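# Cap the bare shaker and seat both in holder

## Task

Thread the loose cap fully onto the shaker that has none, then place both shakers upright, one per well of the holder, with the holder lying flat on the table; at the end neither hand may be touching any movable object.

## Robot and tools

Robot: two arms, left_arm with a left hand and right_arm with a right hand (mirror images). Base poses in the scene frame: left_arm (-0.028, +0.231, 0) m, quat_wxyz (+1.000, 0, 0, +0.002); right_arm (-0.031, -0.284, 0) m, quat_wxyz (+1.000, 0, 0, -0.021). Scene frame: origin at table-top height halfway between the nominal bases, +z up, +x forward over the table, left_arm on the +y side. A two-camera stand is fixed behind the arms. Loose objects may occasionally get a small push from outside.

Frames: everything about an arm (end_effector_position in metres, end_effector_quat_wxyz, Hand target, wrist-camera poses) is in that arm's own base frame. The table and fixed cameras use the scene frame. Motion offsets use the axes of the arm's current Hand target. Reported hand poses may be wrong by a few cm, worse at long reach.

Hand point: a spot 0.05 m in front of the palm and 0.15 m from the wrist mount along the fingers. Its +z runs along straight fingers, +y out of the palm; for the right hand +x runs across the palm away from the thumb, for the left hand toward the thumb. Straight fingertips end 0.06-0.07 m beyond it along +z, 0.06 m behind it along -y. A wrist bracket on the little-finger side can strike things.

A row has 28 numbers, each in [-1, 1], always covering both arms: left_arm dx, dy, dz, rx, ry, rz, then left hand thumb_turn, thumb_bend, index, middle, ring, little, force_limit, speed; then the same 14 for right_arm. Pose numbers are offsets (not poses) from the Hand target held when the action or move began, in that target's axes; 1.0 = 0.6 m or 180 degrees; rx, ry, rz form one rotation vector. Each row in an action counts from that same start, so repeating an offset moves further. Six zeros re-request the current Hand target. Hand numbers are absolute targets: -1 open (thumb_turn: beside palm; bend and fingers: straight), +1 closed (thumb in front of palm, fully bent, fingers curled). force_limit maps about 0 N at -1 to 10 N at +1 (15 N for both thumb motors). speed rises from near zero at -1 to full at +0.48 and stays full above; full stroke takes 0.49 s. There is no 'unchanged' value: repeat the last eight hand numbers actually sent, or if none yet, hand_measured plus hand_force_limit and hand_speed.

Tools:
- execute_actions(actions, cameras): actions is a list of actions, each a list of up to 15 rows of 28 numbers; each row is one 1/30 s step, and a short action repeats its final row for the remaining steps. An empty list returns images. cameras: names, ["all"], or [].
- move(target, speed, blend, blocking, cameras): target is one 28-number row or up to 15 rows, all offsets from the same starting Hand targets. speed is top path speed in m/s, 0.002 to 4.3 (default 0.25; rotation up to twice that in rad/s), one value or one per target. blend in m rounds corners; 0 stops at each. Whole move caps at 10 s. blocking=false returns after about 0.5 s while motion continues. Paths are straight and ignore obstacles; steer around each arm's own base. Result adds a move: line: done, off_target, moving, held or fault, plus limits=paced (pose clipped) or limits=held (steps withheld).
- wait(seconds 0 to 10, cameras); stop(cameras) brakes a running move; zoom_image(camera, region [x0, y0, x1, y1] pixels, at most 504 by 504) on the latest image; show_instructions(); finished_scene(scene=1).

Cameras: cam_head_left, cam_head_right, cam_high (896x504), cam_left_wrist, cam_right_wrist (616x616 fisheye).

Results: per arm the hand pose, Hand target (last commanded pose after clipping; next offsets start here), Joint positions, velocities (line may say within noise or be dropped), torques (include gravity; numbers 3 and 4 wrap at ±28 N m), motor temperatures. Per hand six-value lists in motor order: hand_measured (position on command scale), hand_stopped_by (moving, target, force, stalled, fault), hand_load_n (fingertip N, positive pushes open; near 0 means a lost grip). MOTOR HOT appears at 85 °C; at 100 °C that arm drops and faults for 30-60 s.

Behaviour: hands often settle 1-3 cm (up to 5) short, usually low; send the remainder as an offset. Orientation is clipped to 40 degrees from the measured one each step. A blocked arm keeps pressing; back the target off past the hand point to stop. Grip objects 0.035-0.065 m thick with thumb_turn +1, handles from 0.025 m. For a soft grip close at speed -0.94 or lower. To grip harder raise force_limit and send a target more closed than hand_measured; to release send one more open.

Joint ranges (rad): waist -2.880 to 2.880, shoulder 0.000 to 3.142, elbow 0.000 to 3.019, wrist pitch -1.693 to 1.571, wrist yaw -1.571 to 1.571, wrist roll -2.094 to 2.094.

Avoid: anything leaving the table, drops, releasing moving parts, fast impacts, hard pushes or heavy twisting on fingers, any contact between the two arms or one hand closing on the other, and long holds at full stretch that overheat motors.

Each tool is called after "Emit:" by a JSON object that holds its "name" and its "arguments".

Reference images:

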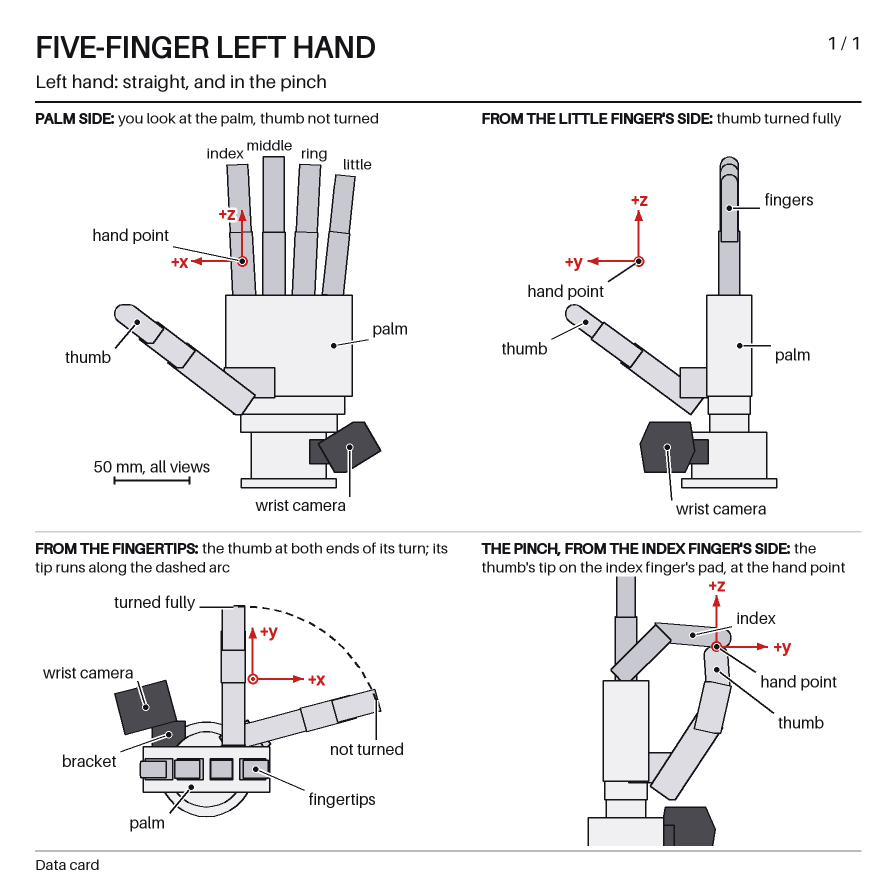

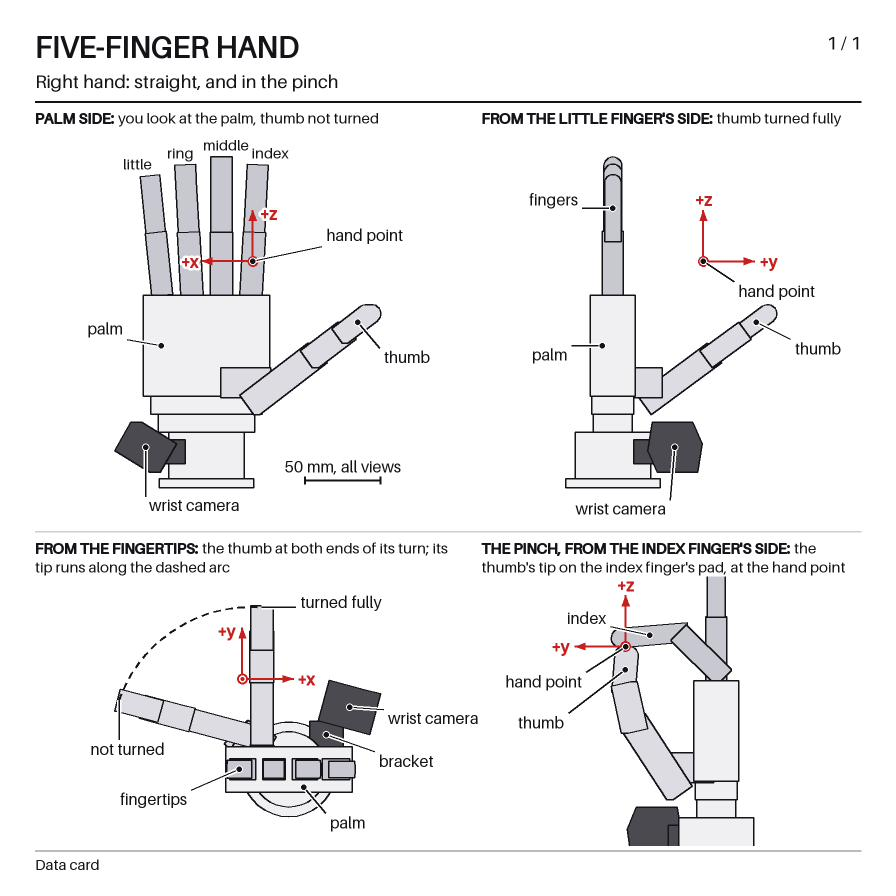

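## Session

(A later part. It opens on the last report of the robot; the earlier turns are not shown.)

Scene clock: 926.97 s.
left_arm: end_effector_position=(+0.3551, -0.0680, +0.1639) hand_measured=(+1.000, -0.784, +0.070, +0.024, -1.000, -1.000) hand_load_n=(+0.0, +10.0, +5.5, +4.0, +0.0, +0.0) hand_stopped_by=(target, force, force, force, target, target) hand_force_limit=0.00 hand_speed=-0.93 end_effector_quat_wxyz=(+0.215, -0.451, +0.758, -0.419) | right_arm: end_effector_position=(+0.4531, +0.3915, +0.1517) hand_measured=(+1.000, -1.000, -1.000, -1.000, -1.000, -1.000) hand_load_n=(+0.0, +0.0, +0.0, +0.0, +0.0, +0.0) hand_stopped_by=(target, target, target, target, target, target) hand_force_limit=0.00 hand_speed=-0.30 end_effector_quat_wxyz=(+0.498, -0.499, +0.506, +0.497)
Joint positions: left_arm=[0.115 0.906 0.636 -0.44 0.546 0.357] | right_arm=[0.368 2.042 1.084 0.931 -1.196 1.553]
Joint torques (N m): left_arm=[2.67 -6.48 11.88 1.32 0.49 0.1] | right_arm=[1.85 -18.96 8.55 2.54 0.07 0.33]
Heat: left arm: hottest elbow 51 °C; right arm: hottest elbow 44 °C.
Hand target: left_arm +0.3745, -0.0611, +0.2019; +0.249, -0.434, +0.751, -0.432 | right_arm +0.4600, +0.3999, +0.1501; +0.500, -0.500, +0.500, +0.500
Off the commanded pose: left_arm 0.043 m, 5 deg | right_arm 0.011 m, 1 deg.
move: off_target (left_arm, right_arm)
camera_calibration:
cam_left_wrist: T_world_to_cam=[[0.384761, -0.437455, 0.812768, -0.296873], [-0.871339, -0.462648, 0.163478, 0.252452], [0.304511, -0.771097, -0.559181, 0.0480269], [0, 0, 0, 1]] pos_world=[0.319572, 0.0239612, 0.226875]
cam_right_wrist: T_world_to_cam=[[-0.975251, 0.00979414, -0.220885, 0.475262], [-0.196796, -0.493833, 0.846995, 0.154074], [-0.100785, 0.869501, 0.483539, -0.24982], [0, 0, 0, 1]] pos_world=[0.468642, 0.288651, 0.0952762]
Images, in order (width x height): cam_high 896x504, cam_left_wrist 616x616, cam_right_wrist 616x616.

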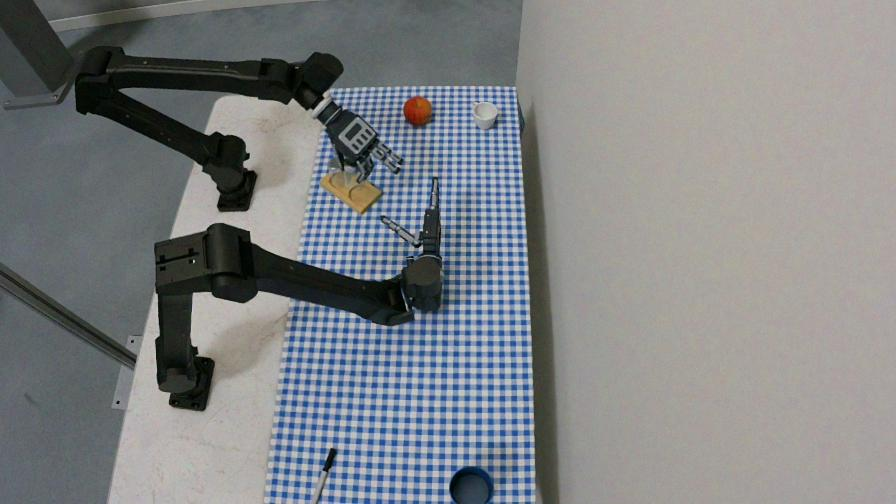

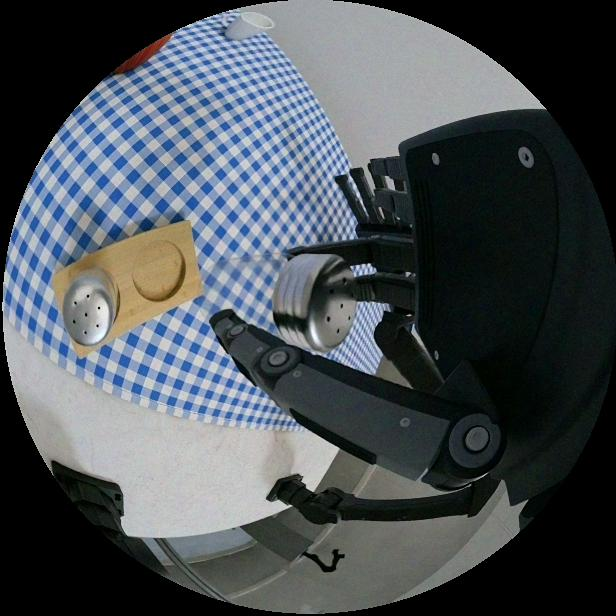

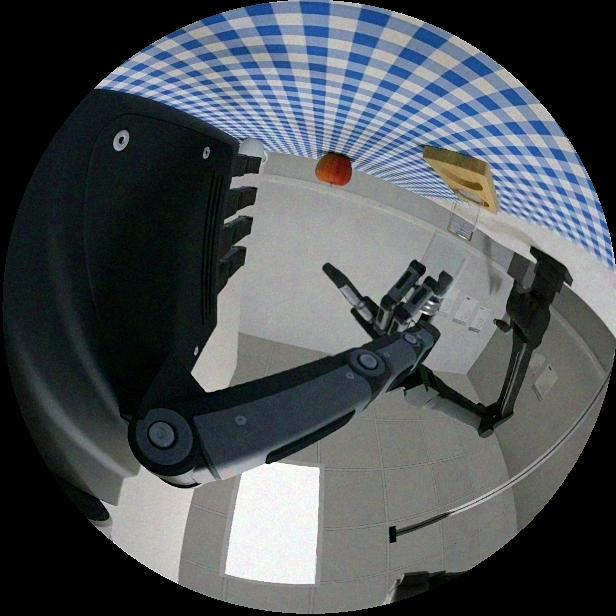

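Emit:
{"name": "zoom_image", "arguments": {"camera": "cam_right_wrist", "region": [300, 200, 520, 400]}}

Emit:
{"name": "zoom_image", "arguments": {"camera": "cam_left_wrist", "region": [180, 140, 440, 400]}}

Emit:
{"name": "zoom_image", "arguments": {"camera": "cam_high", "region": [310, 110, 460, 260]}}

Scaled by 2.291 from the camera's 616x616 image, which has a finer 880x880 frame.

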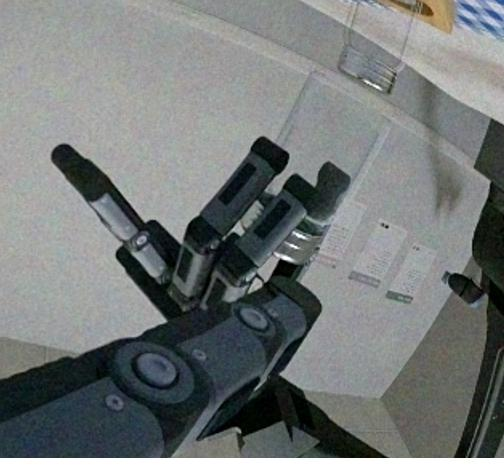

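Scaled by 1.938 from the camera's 616x616 image, which has a finer 880x880 frame.

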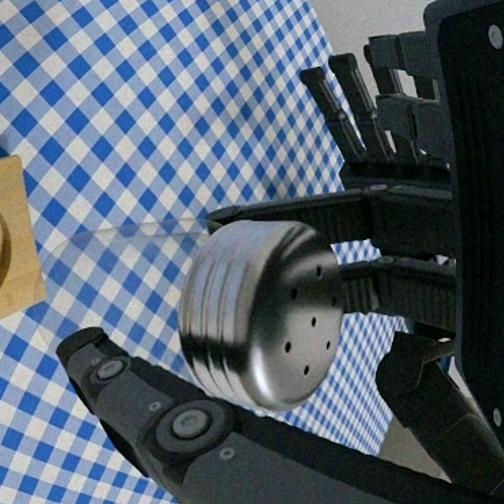

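Scaled by 3.360.

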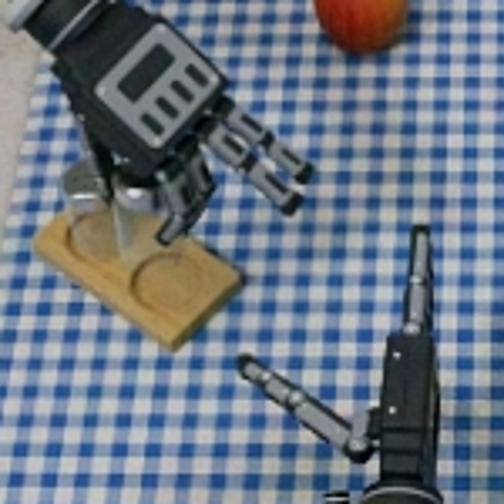

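Emit:
{"name": "move", "arguments": {"target": [0,0,0,0,0,0,1,-0.7,0.3,0.3,-1,-1,0,-0.93,0.0617,0.0383,0.1233,0,0,0,1,-1,-0.5,-0.5,-1,-1,0,-0.8], "speed": 0.1, "cameras": ["cam_left_wrist","cam_right_wrist","cam_high"]}}

Emit:
{"name": "zoom_image", "arguments": {"camera": "cam_right_wrist", "region": [250, 150, 500, 400]}}

Emit:
{"name": "zoom_image", "arguments": {"camera": "cam_high", "region": [310, 110, 460, 260]}}

Scene clock: 937.17 s.
left_arm: end_effector_position=(+0.3551, -0.0680, +0.1639) hand_measured=(+1.000, -0.784, +0.070, +0.024, -1.000, -1.000) hand_load_n=(+0.0, +10.0, +5.5, +4.0, +0.0, +0.0) hand_stopped_by=(target, force, force, force, target, target) hand_force_limit=0.00 hand_speed=-0.93 end_effector_quat_wxyz=(+0.215, -0.451, +0.758, -0.419) | right_arm: end_effector_position=(+0.4306, +0.4671, +0.1151) hand_measured=(+1.000, -1.000, -0.500, -0.500, -1.000, -1.000) hand_load_n=(+0.0, +0.0, +0.0, +0.0, +0.0, +0.0) hand_stopped_by=(target, target, target, target, target, target) hand_force_limit=0.00 hand_speed=-0.80 end_effector_quat_wxyz=(+0.497, -0.501, +0.505, +0.498)
Joint positions: left_arm=[0.115 0.906 0.636 -0.44 0.546 0.357] | right_arm=[0.508 2.143 1.131 0.989 -1.059 1.556]
Joint torques (N m): left_arm=[2.61 -6.42 11.85 1.33 0.49 0.1] | right_arm=[1.61 -20.07 8.13 2.62 0.08 0.33]
Motor temperatures (°C): left_arm=[29 32 52 26 29 27] | right_arm=[35 31 44 30 28 28]
Heat: left arm: hottest elbow 52 °C; right arm: hottest elbow 44 °C.
Hand target: left_arm +0.3745, -0.0611, +0.2019; +0.249, -0.434, +0.751, -0.432 | right_arm +0.4371, +0.4741, +0.1131; +0.500, -0.500, +0.500, +0.500
Off the commanded pose: left_arm 0.043 m, 5 deg | right_arm 0.010 m, 1 deg.
move: off_target (left_arm)
camera_calibration:
cam_left_wrist: T_world_to_cam=[[0.384761, -0.437455, 0.812768, -0.296873], [-0.871339, -0.462648, 0.163478, 0.252452], [0.304511, -0.771097, -0.559181, 0.0480269], [0, 0, 0, 1]] pos_world=[0.319572, 0.0239612, 0.226875]
cam_right_wrist: T_world_to_cam=[[-0.974949, 0.00531064, -0.222366, 0.446715], [-0.195985, -0.49328, 0.847505, 0.217285], [-0.105188, 0.869854, 0.481964, -0.298143], [0, 0, 0, 1]] pos_world=[0.446748, 0.364151, 0.0588783]
Images, in order (width x height): cam_high 896x504, cam_left_wrist 616x616, cam_right_wrist 616x616.

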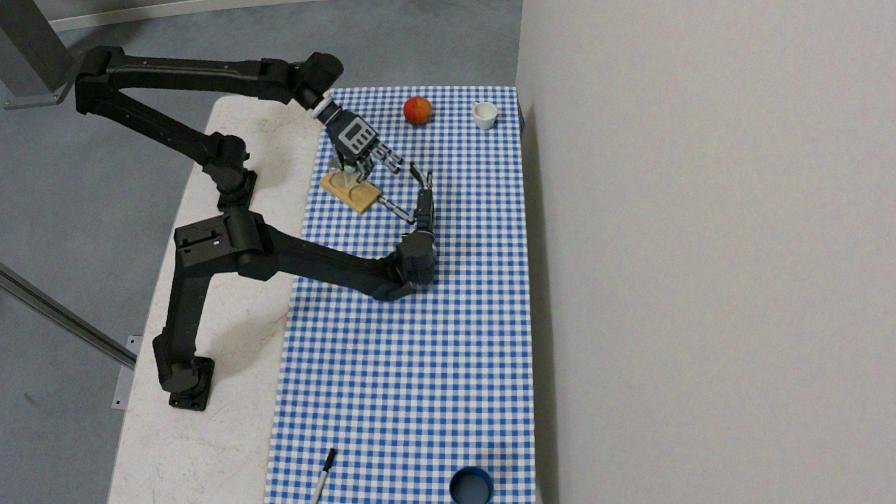

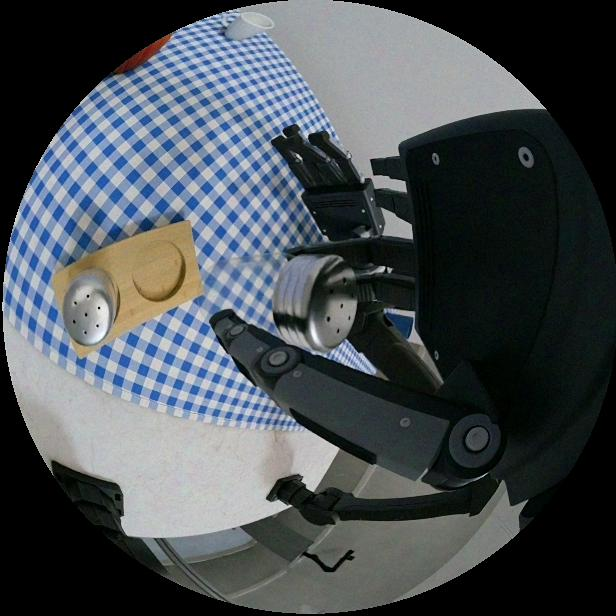

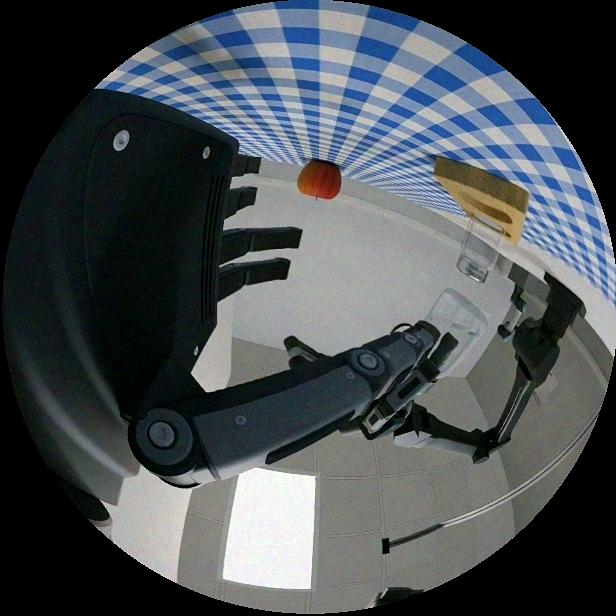

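Scaled by 2.016 from the camera's 616x616 image, which has a finer 880x880 frame.

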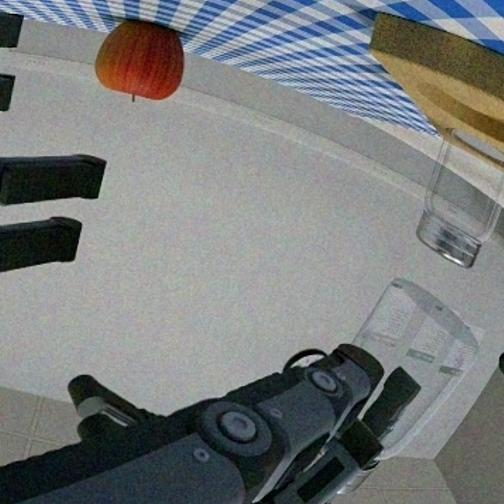

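Scaled by 3.360.

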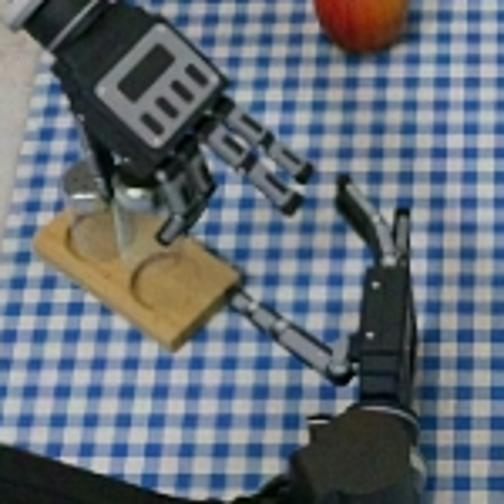

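Emit:
{"name": "move", "arguments": {"target": [0,0,0,0.0266,-0.0077,0.0133,1,-0.7,0.3,0.3,-1,-1,0,-0.93,0,0,0,0,0,0,1,-1,-0.5,-0.5,-1,-1,0,-0.8], "speed": 0.1, "cameras": ["cam_left_wrist","cam_right_wrist"]}}

Emit:
{"name": "zoom_image", "arguments": {"camera": "cam_right_wrist", "region": [350, 150, 550, 350]}}

Scene clock: 952.13 s.
left_arm: end_effector_position=(+0.3674, -0.0666, +0.1842) hand_measured=(+1.000, -0.784, +0.070, +0.024, -1.000, -1.000) hand_load_n=(+0.0, +10.0, +5.5, +4.0, +0.0, +0.0) hand_stopped_by=(target, force, force, force, target, target) hand_force_limit=0.00 hand_speed=-0.93 end_effector_quat_wxyz=(+0.261, -0.422, +0.746, -0.444) | right_arm: end_effector_position=(+0.4306, +0.4671, +0.1151) hand_measured=(+1.000, -1.000, -0.500, -0.500, -1.000, -1.000) hand_load_n=(-0.5, +0.0, +0.0, +0.0, +0.0, +0.0) hand_stopped_by=(target, target, target, target, target, target) hand_force_limit=0.00 hand_speed=-0.80 end_effector_quat_wxyz=(+0.497, -0.501, +0.505, +0.498)
Joint positions: left_arm=[0.12 0.866 0.621 -0.342 0.559 0.357] | right_arm=[0.508 2.143 1.131 0.989 -1.059 1.556]
Joint torques (N m): left_arm=[2.84 -6.36 8.42 2.36 0.48 0.02] | right_arm=[1.61 -20.07 8.12 2.63 0.08 0.34]
Heat: left arm: hottest elbow 53 °C; right arm: hottest elbow 42 °C.
Hand target: left_arm +0.3745, -0.0610, +0.2019; +0.285, -0.413, +0.738, -0.452 | right_arm +0.4371, +0.4741, +0.1131; +0.500, -0.500, +0.500, +0.500
Off the commanded pose: left_arm 0.020 m, 3 deg | right_arm 0.010 m, 1 deg.
move: off_target (left_arm)
camera_calibration:
cam_left_wrist: T_world_to_cam=[[0.281199, -0.444696, 0.850395, -0.286926], [-0.886547, -0.459614, 0.0528081, 0.286773], [0.36737, -0.768765, -0.523488, 0.0271225], [0, 0, 0, 1]] pos_world=[0.324957, 0.0250611, 0.243055]
cam_right_wrist: T_world_to_cam=[[-0.974949, 0.00531064, -0.222366, 0.446715], [-0.195985, -0.49328, 0.847505, 0.217285], [-0.105188, 0.869854, 0.481964, -0.298143], [0, 0, 0, 1]] pos_world=[0.446748, 0.364151, 0.0588783]
Images, in order (width x height): cam_left_wrist 616x616, cam_right_wrist 616x616.

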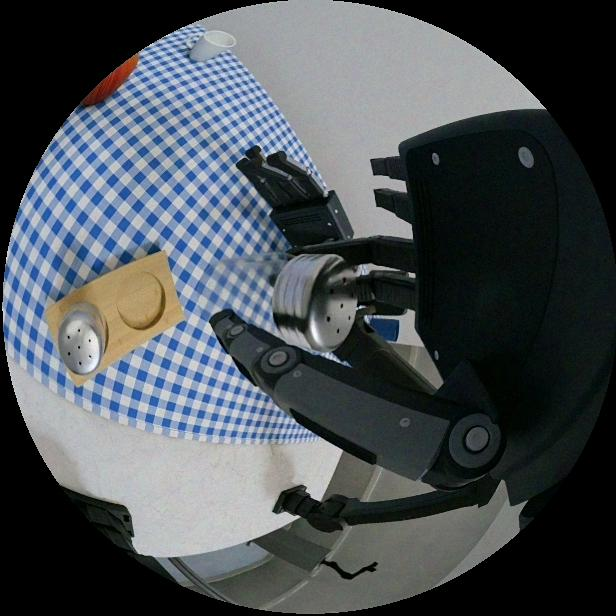

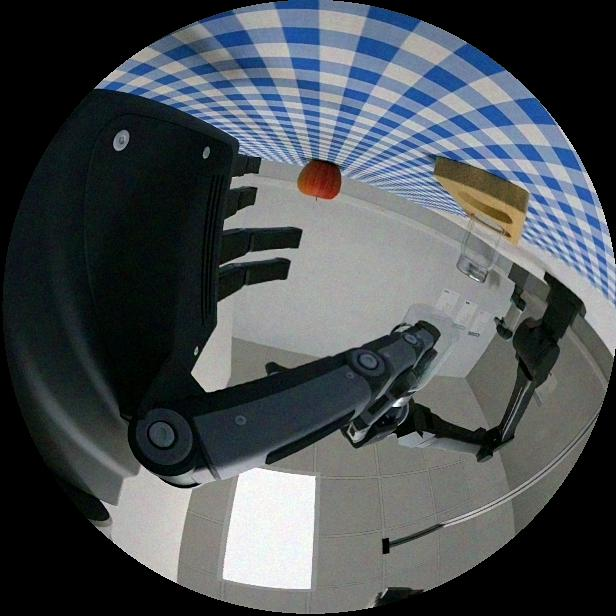

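Scaled by 2.520 from the camera's 616x616 image, which has a finer 880x880 frame.

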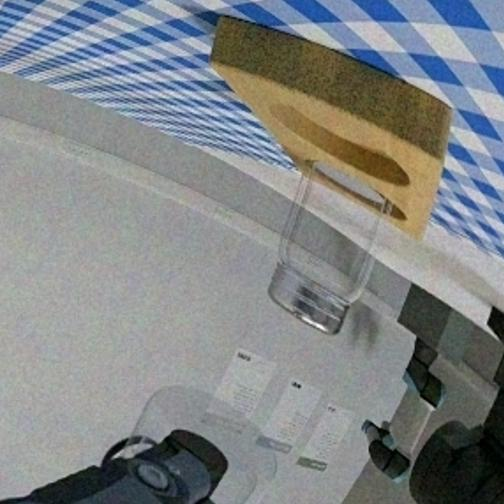

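Emit:
{"name": "zoom_image", "arguments": {"camera": "cam_right_wrist", "region": [380, 270, 500, 390]}}

Emit:
{"name": "zoom_image", "arguments": {"camera": "cam_left_wrist", "region": [190, 130, 400, 360]}}

Scaled by 4.200 from the camera's 616x616 image, which has a finer 880x880 frame.

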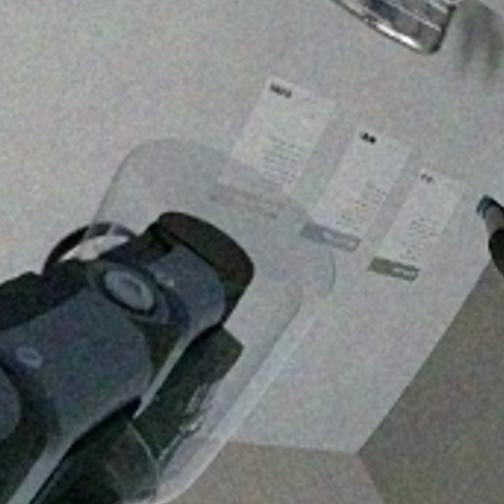

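Scaled by 2.191 from the camera's 616x616 image, which has a finer 880x880 frame.

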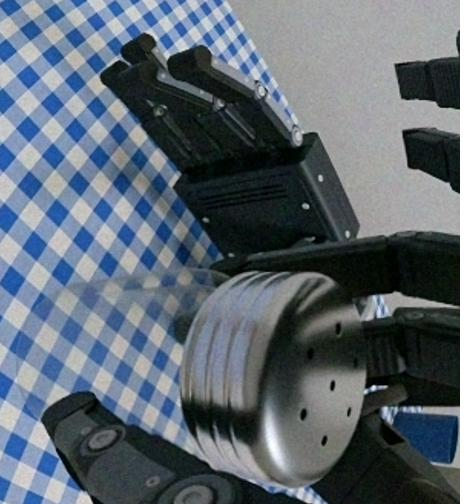

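Emit:
{"name": "move", "arguments": {"target": [[0,0,0,0,0,0,1,-0.7,0.3,0.3,-1,-1,0,-0.93,-0.0440,-0.0015,0.0123,0,0,0,1,-1,-0.5,-0.5,-1,-1,0,-0.8],[0,0,0,0,0,0,1,-0.7,0.3,0.3,-1,-1,0,-0.93,-0.0440,0.0550,0.0123,0,0,0,1,-1,-0.5,-0.5,-1,-1,0,-0.8]], "speed": 0.06, "cameras": ["cam_left_wrist","cam_right_wrist","cam_high"]}}

Emit:
{"name": "zoom_image", "arguments": {"camera": "cam_right_wrist", "region": [300, 220, 520, 420]}}

Emit:
{"name": "zoom_image", "arguments": {"camera": "cam_high", "region": [310, 110, 460, 260]}}

Scene clock: 966.67 s.
left_arm: end_effector_position=(+0.3674, -0.0666, +0.1842) hand_measured=(+1.000, -0.784, +0.070, +0.024, -1.000, -1.000) hand_load_n=(+0.0, +10.0, +5.5, +4.0, +0.0, +0.0) hand_stopped_by=(target, force, force, force, target, target) hand_force_limit=0.00 hand_speed=-0.93 end_effector_quat_wxyz=(+0.261, -0.422, +0.746, -0.444) | right_arm: end_effector_position=(+0.4099, +0.4801, +0.1382) hand_measured=(+1.000, -1.000, -0.500, -0.500, -1.000, -1.000) hand_load_n=(-0.5, +0.0, +0.0, +0.0, +0.0, +0.0) hand_stopped_by=(target, target, target, target, target, target) hand_force_limit=0.00 hand_speed=-0.80 end_effector_quat_wxyz=(+0.501, -0.501, +0.501, +0.496)
Joint positions: left_arm=[0.12 0.866 0.621 -0.342 0.559 0.357] | right_arm=[0.547 2.078 1.089 0.98 -1.018 1.558]
Joint torques (N m): left_arm=[2.73 -6.24 8.35 2.29 0.5 0.02] | right_arm=[1.44 -22.01 4.89 2.67 0.1 0.32]
Heat: left arm: hottest elbow 53 °C; right arm: hottest elbow 42 °C.
Hand target: left_arm +0.3744, -0.0611, +0.2019; +0.285, -0.413, +0.738, -0.452 | right_arm +0.4041, +0.4814, +0.1394; +0.500, -0.500, +0.500, +0.500
Off the commanded pose: left_arm 0.020 m, 3 deg | right_arm 0.006 m, 0 deg.
move: off_target (left_arm)
camera_calibration:
cam_left_wrist: T_world_to_cam=[[0.281199, -0.444696, 0.850395, -0.286926], [-0.886547, -0.459614, 0.0528081, 0.286773], [0.36737, -0.768765, -0.523488, 0.0271225], [0, 0, 0, 1]] pos_world=[0.324957, 0.0250611, 0.243055]
cam_right_wrist: T_world_to_cam=[[-0.972624, 0.00861661, -0.232225, 0.430334], [-0.205489, -0.498561, 0.842147, 0.207267], [-0.108522, 0.866812, 0.486683, -0.320522], [0, 0, 0, 1]] pos_world=[0.426361, 0.377459, 0.0813773]
Images, in order (width x height): cam_high 896x504, cam_left_wrist 616x616, cam_right_wrist 616x616.

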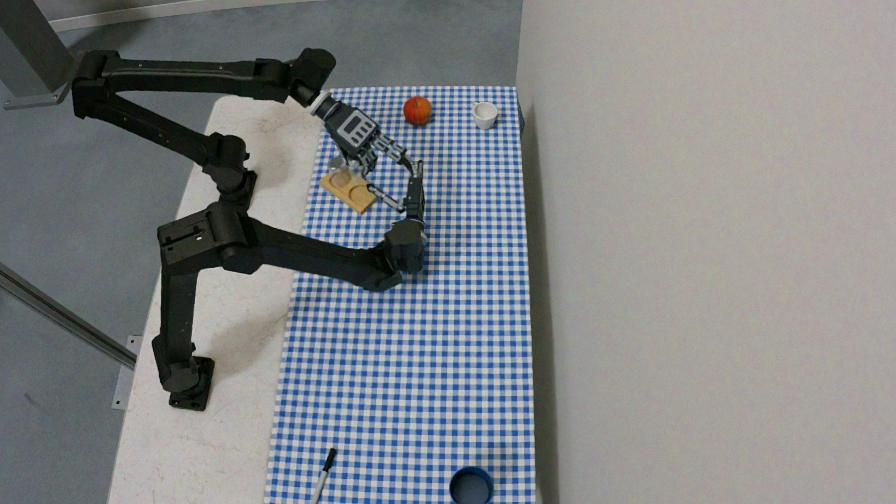

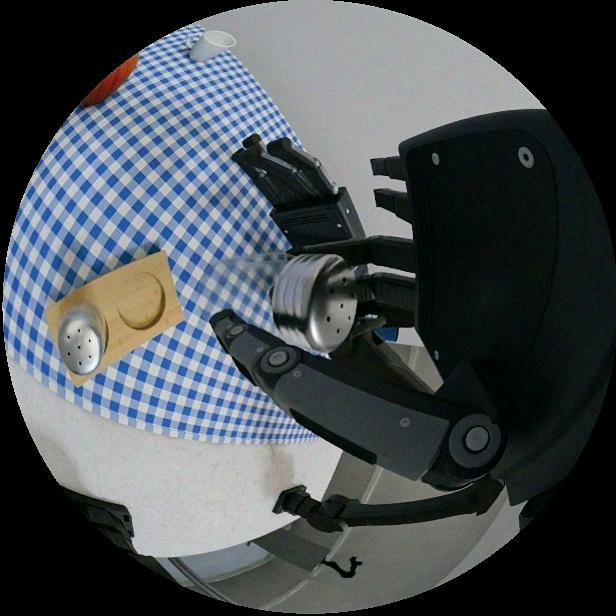

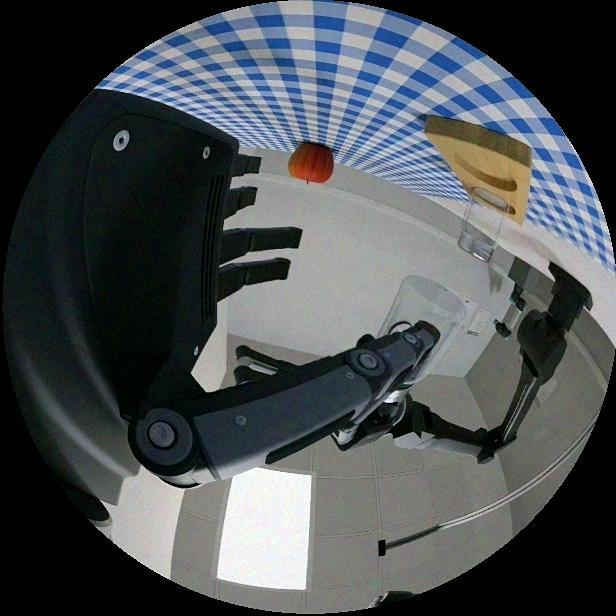

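Scaled by 2.291 from the camera's 616x616 image, which has a finer 880x880 frame.

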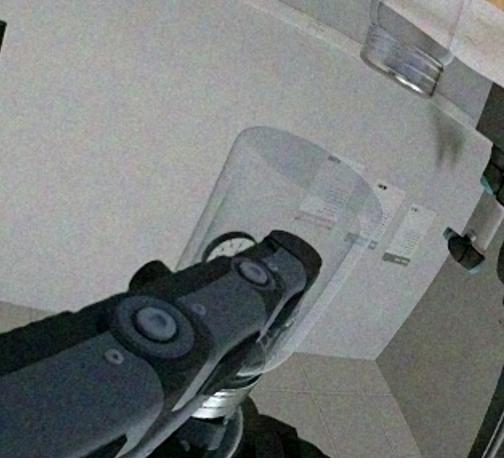

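Scaled by 3.360.

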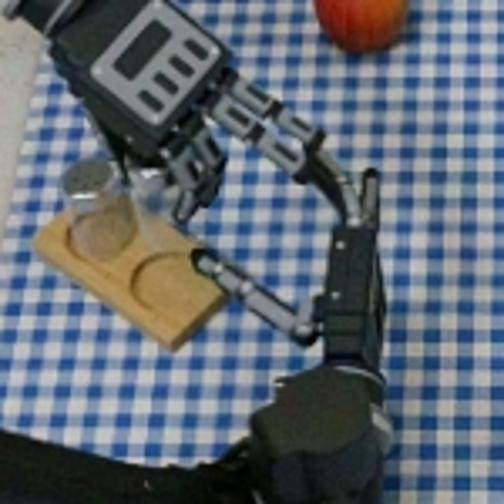

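Emit:
{"name": "move", "arguments": {"target": [0,0,0,0.056,0,0,1,-0.7,0.3,0.3,-1,-1,0,-0.93,0,-0.06,0,0,0,0,1,-1,-0.5,-0.5,-1,-1,0,-0.8], "speed": 0.06, "cameras": ["cam_left_wrist","cam_right_wrist","cam_high"]}}

Emit:
{"name": "zoom_image", "arguments": {"camera": "cam_right_wrist", "region": [300, 220, 520, 420]}}

Emit:
{"name": "zoom_image", "arguments": {"camera": "cam_left_wrist", "region": [190, 130, 400, 360]}}

Scene clock: 978.83 s.
left_arm: end_effector_position=(+0.3692, -0.0661, +0.1827) hand_measured=(+1.000, -0.784, +0.070, +0.024, -1.000, -1.000) hand_load_n=(+0.5, +10.0, +5.0, +4.0, +0.0, +0.0) hand_stopped_by=(target, force, force, force, target, target) hand_force_limit=0.00 hand_speed=-0.93 end_effector_quat_wxyz=(+0.299, -0.393, +0.707, -0.506) | right_arm: end_effector_position=(+0.4262, +0.4796, +0.1443) hand_measured=(+1.000, -1.000, -0.500, -0.500, -1.000, -1.000) hand_load_n=(+0.0, +0.0, +0.0, +0.0, +0.0, +0.0) hand_stopped_by=(target, target, target, target, target, target) hand_force_limit=0.00 hand_speed=-0.80 end_effector_quat_wxyz=(+0.503, -0.505, +0.494, +0.498)
Joint positions: left_arm=[0.179 0.828 0.493 -0.069 0.667 0.284] | right_arm=[0.531 2.093 1.142 0.955 -1.046 1.558]
Joint torques (N m): left_arm=[2.78 -6.01 8.31 2.3 0.46 -0.13] | right_arm=[0.5 -19.78 8.72 1.69 -0.06 0.32]
Heat: left arm: hottest elbow 52 °C; right arm: hottest elbow 41 °C.
Hand target: left_arm +0.3745, -0.0612, +0.2020; +0.320, -0.386, +0.695, -0.515 | right_arm +0.4400, +0.4814, +0.1396; +0.500, -0.500, +0.500, +0.500
Off the commanded pose: left_arm 0.021 m, 3 deg | right_arm 0.015 m, 1 deg.
move: off_target (left_arm, right_arm)
camera_calibration:
cam_left_wrist: T_world_to_cam=[[0.139976, -0.37363, 0.916955, -0.241274], [-0.890833, -0.451779, -0.0480967, 0.309066], [0.432231, -0.810121, -0.39608, -0.0239615], [0, 0, 0, 1]] pos_world=[0.319455, 0.0300701, 0.226612]
cam_right_wrist: T_world_to_cam=[[-0.970026, -0.000887695, -0.243001, 0.452658], [-0.20908, -0.506566, 0.836467, 0.211362], [-0.123839, 0.862201, 0.491196, -0.313272], [0, 0, 0, 1]] pos_world=[0.444486, 0.377574, 0.0870769]
Images, in order (width x height): cam_high 896x504, cam_left_wrist 616x616, cam_right_wrist 616x616.

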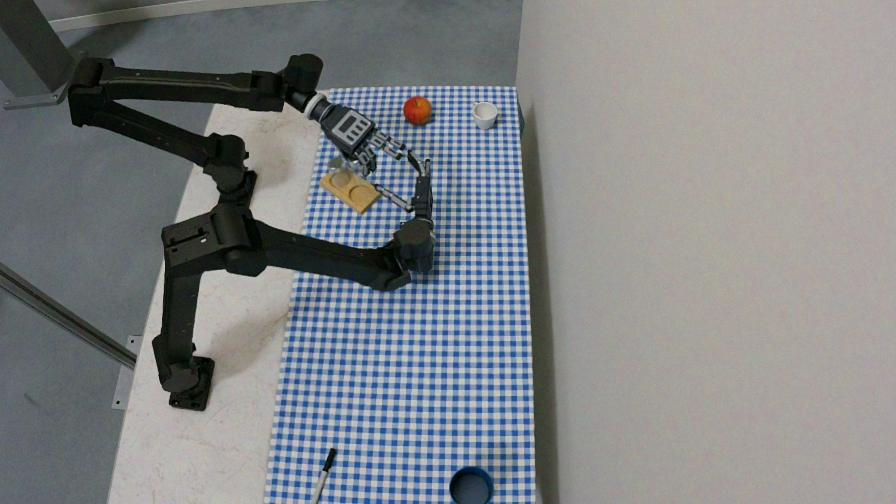

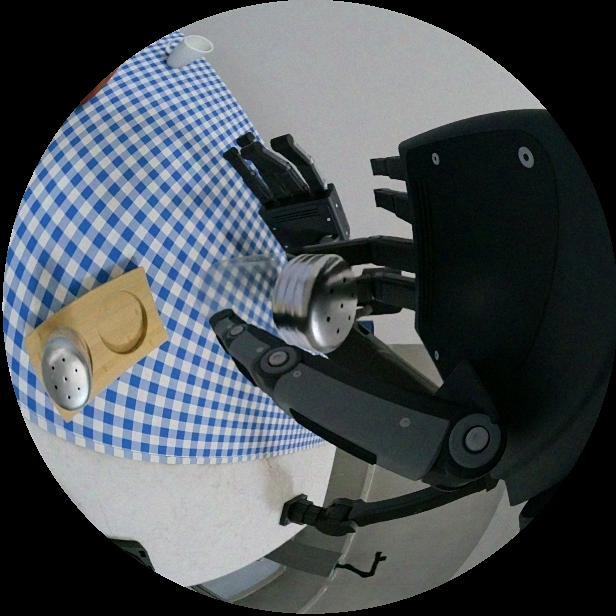

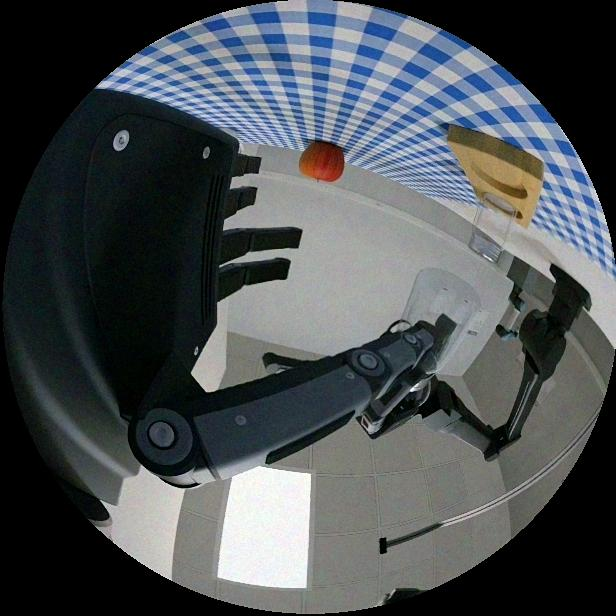

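Scaled by 2.291 from the camera's 616x616 image, which has a finer 880x880 frame.

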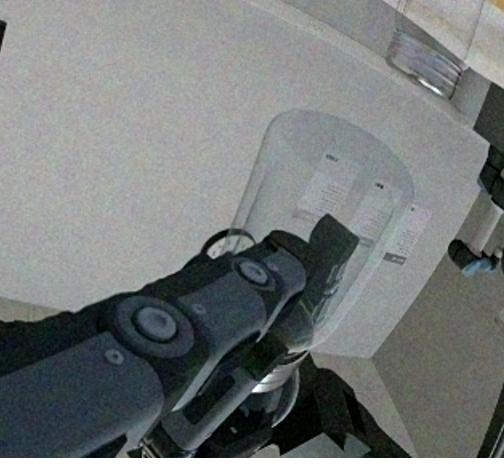

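Scaled by 2.191 from the camera's 616x616 image, which has a finer 880x880 frame.

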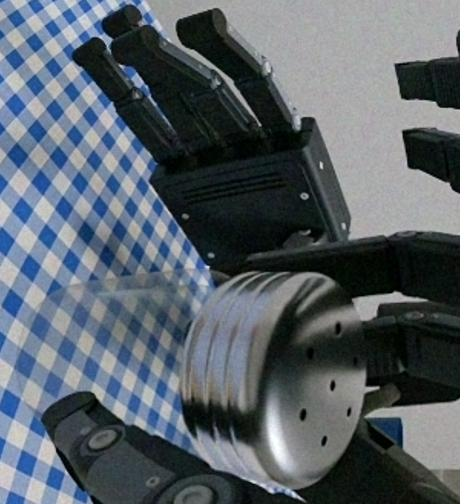

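Emit:
{"name": "move", "arguments": {"target": [0,0,0,-0.122,0,0,1,-0.7,0.3,0.3,-1,-1,0,-0.93,0,0,0,0,0,0,1,-1,-0.5,-0.5,-1,-1,0,-0.8], "speed": 0.08, "cameras": ["cam_left_wrist","cam_right_wrist","cam_high"]}}

Emit:
{"name": "zoom_image", "arguments": {"camera": "cam_right_wrist", "region": [320, 200, 540, 400]}}

Emit:
{"name": "zoom_image", "arguments": {"camera": "cam_high", "region": [310, 110, 460, 260]}}

Scene clock: 1001.93 s.
left_arm: end_effector_position=(+0.3551, -0.0580, +0.1731) hand_measured=(+1.000, -0.784, +0.070, +0.024, -1.000, -1.000) hand_load_n=(+0.0, +9.5, +5.0, +4.0, +0.0, +0.0) hand_stopped_by=(target, force, force, force, target, target) hand_force_limit=0.00 hand_speed=-0.93 end_effector_quat_wxyz=(+0.220, -0.459, +0.780, -0.364) | right_arm: end_effector_position=(+0.4262, +0.4796, +0.1443) hand_measured=(+1.000, -1.000, -0.500, -0.500, -1.000, -1.000) hand_load_n=(-0.5, +0.0, +0.0, +0.0, +0.0, +0.0) hand_stopped_by=(target, target, target, target, target, target) hand_force_limit=0.00 hand_speed=-0.80 end_effector_quat_wxyz=(+0.503, -0.505, +0.494, +0.498)
Joint positions: left_arm=[0.079 0.918 0.716 -0.577 0.431 0.403] | right_arm=[0.531 2.093 1.142 0.955 -1.046 1.558]
Joint torques (N m): left_arm=[0.21 -4.89 11.92 1.2 0.19 0.08] | right_arm=[0.56 -19.84 8.72 1.68 -0.05 0.32]
Heat: left arm: hottest elbow 51 °C; right arm: hottest elbow 41 °C.
Hand target: left_arm +0.3745, -0.0611, +0.2019; +0.241, -0.440, +0.780, -0.373 | right_arm +0.4400, +0.4814, +0.1396; +0.500, -0.500, +0.500, +0.500
Off the commanded pose: left_arm 0.035 m, 3 deg | right_arm 0.015 m, 1 deg.
move: off_target (left_arm, right_arm)
camera_calibration:
cam_left_wrist: T_world_to_cam=[[0.440454, -0.5086, 0.739815, -0.311258], [-0.851212, -0.49852, 0.164058, 0.246236], [0.285373, -0.701999, -0.652502, 0.0877251], [0, 0, 0, 1]] pos_world=[0.321659, 0.0260307, 0.247117]
cam_right_wrist: T_world_to_cam=[[-0.970026, -0.000887695, -0.243001, 0.452658], [-0.20908, -0.506566, 0.836467, 0.211362], [-0.123839, 0.862201, 0.491196, -0.313272], [0, 0, 0, 1]] pos_world=[0.444486, 0.377574, 0.0870769]
Images, in order (width x height): cam_high 896x504, cam_left_wrist 616x616, cam_right_wrist 616x616.

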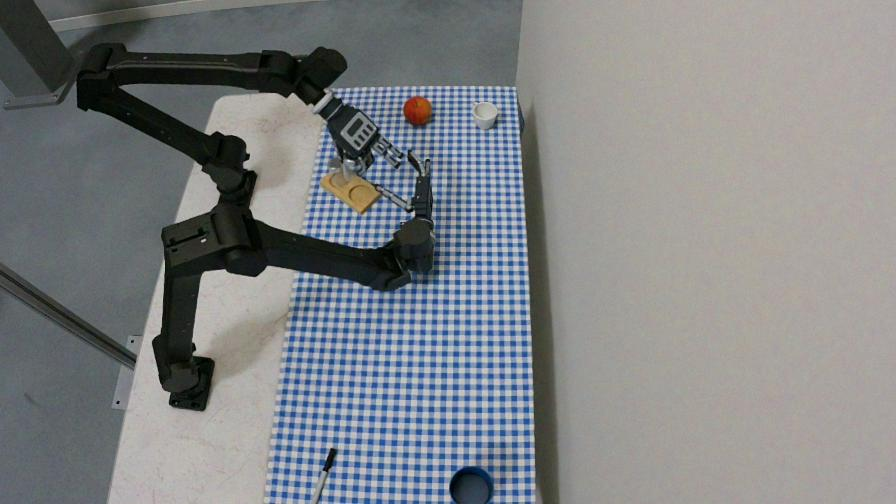

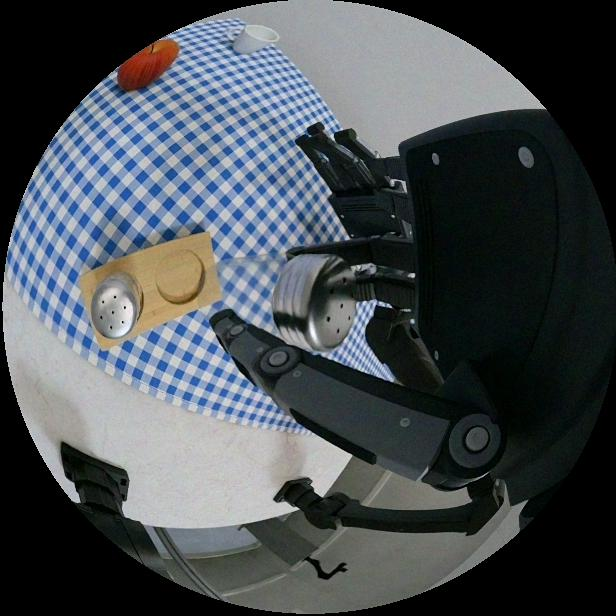

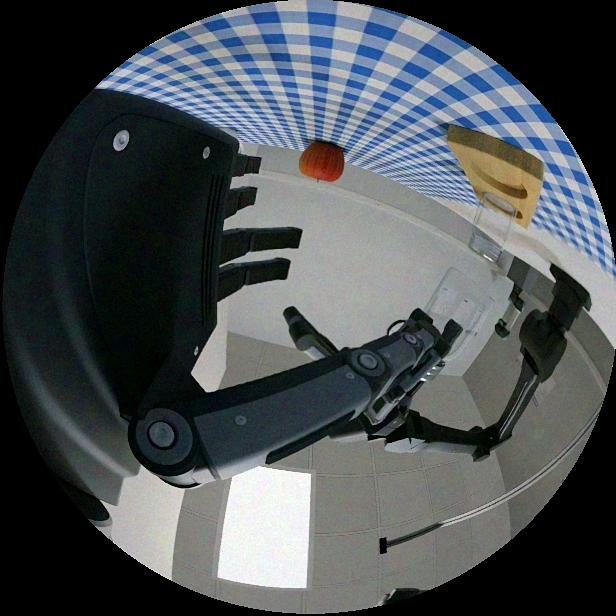

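Scaled by 2.291 from the camera's 616x616 image, which has a finer 880x880 frame.

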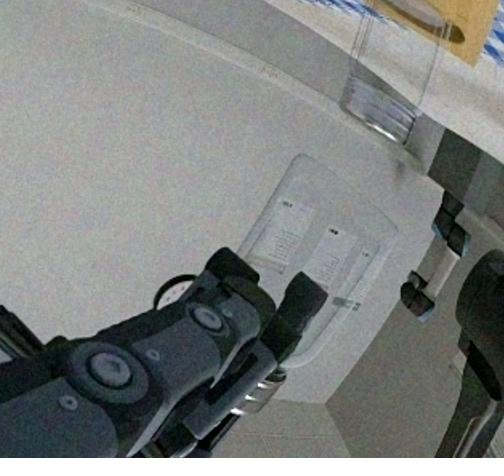

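Scaled by 3.360.

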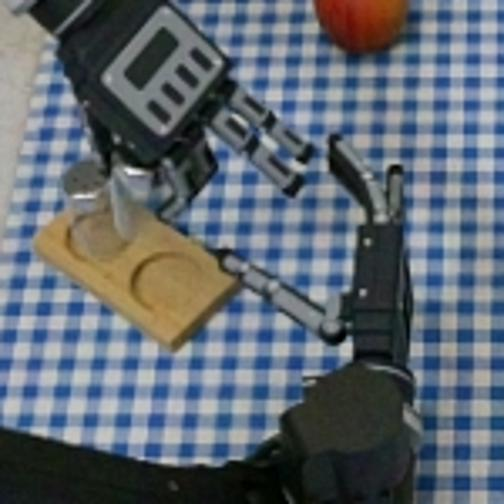

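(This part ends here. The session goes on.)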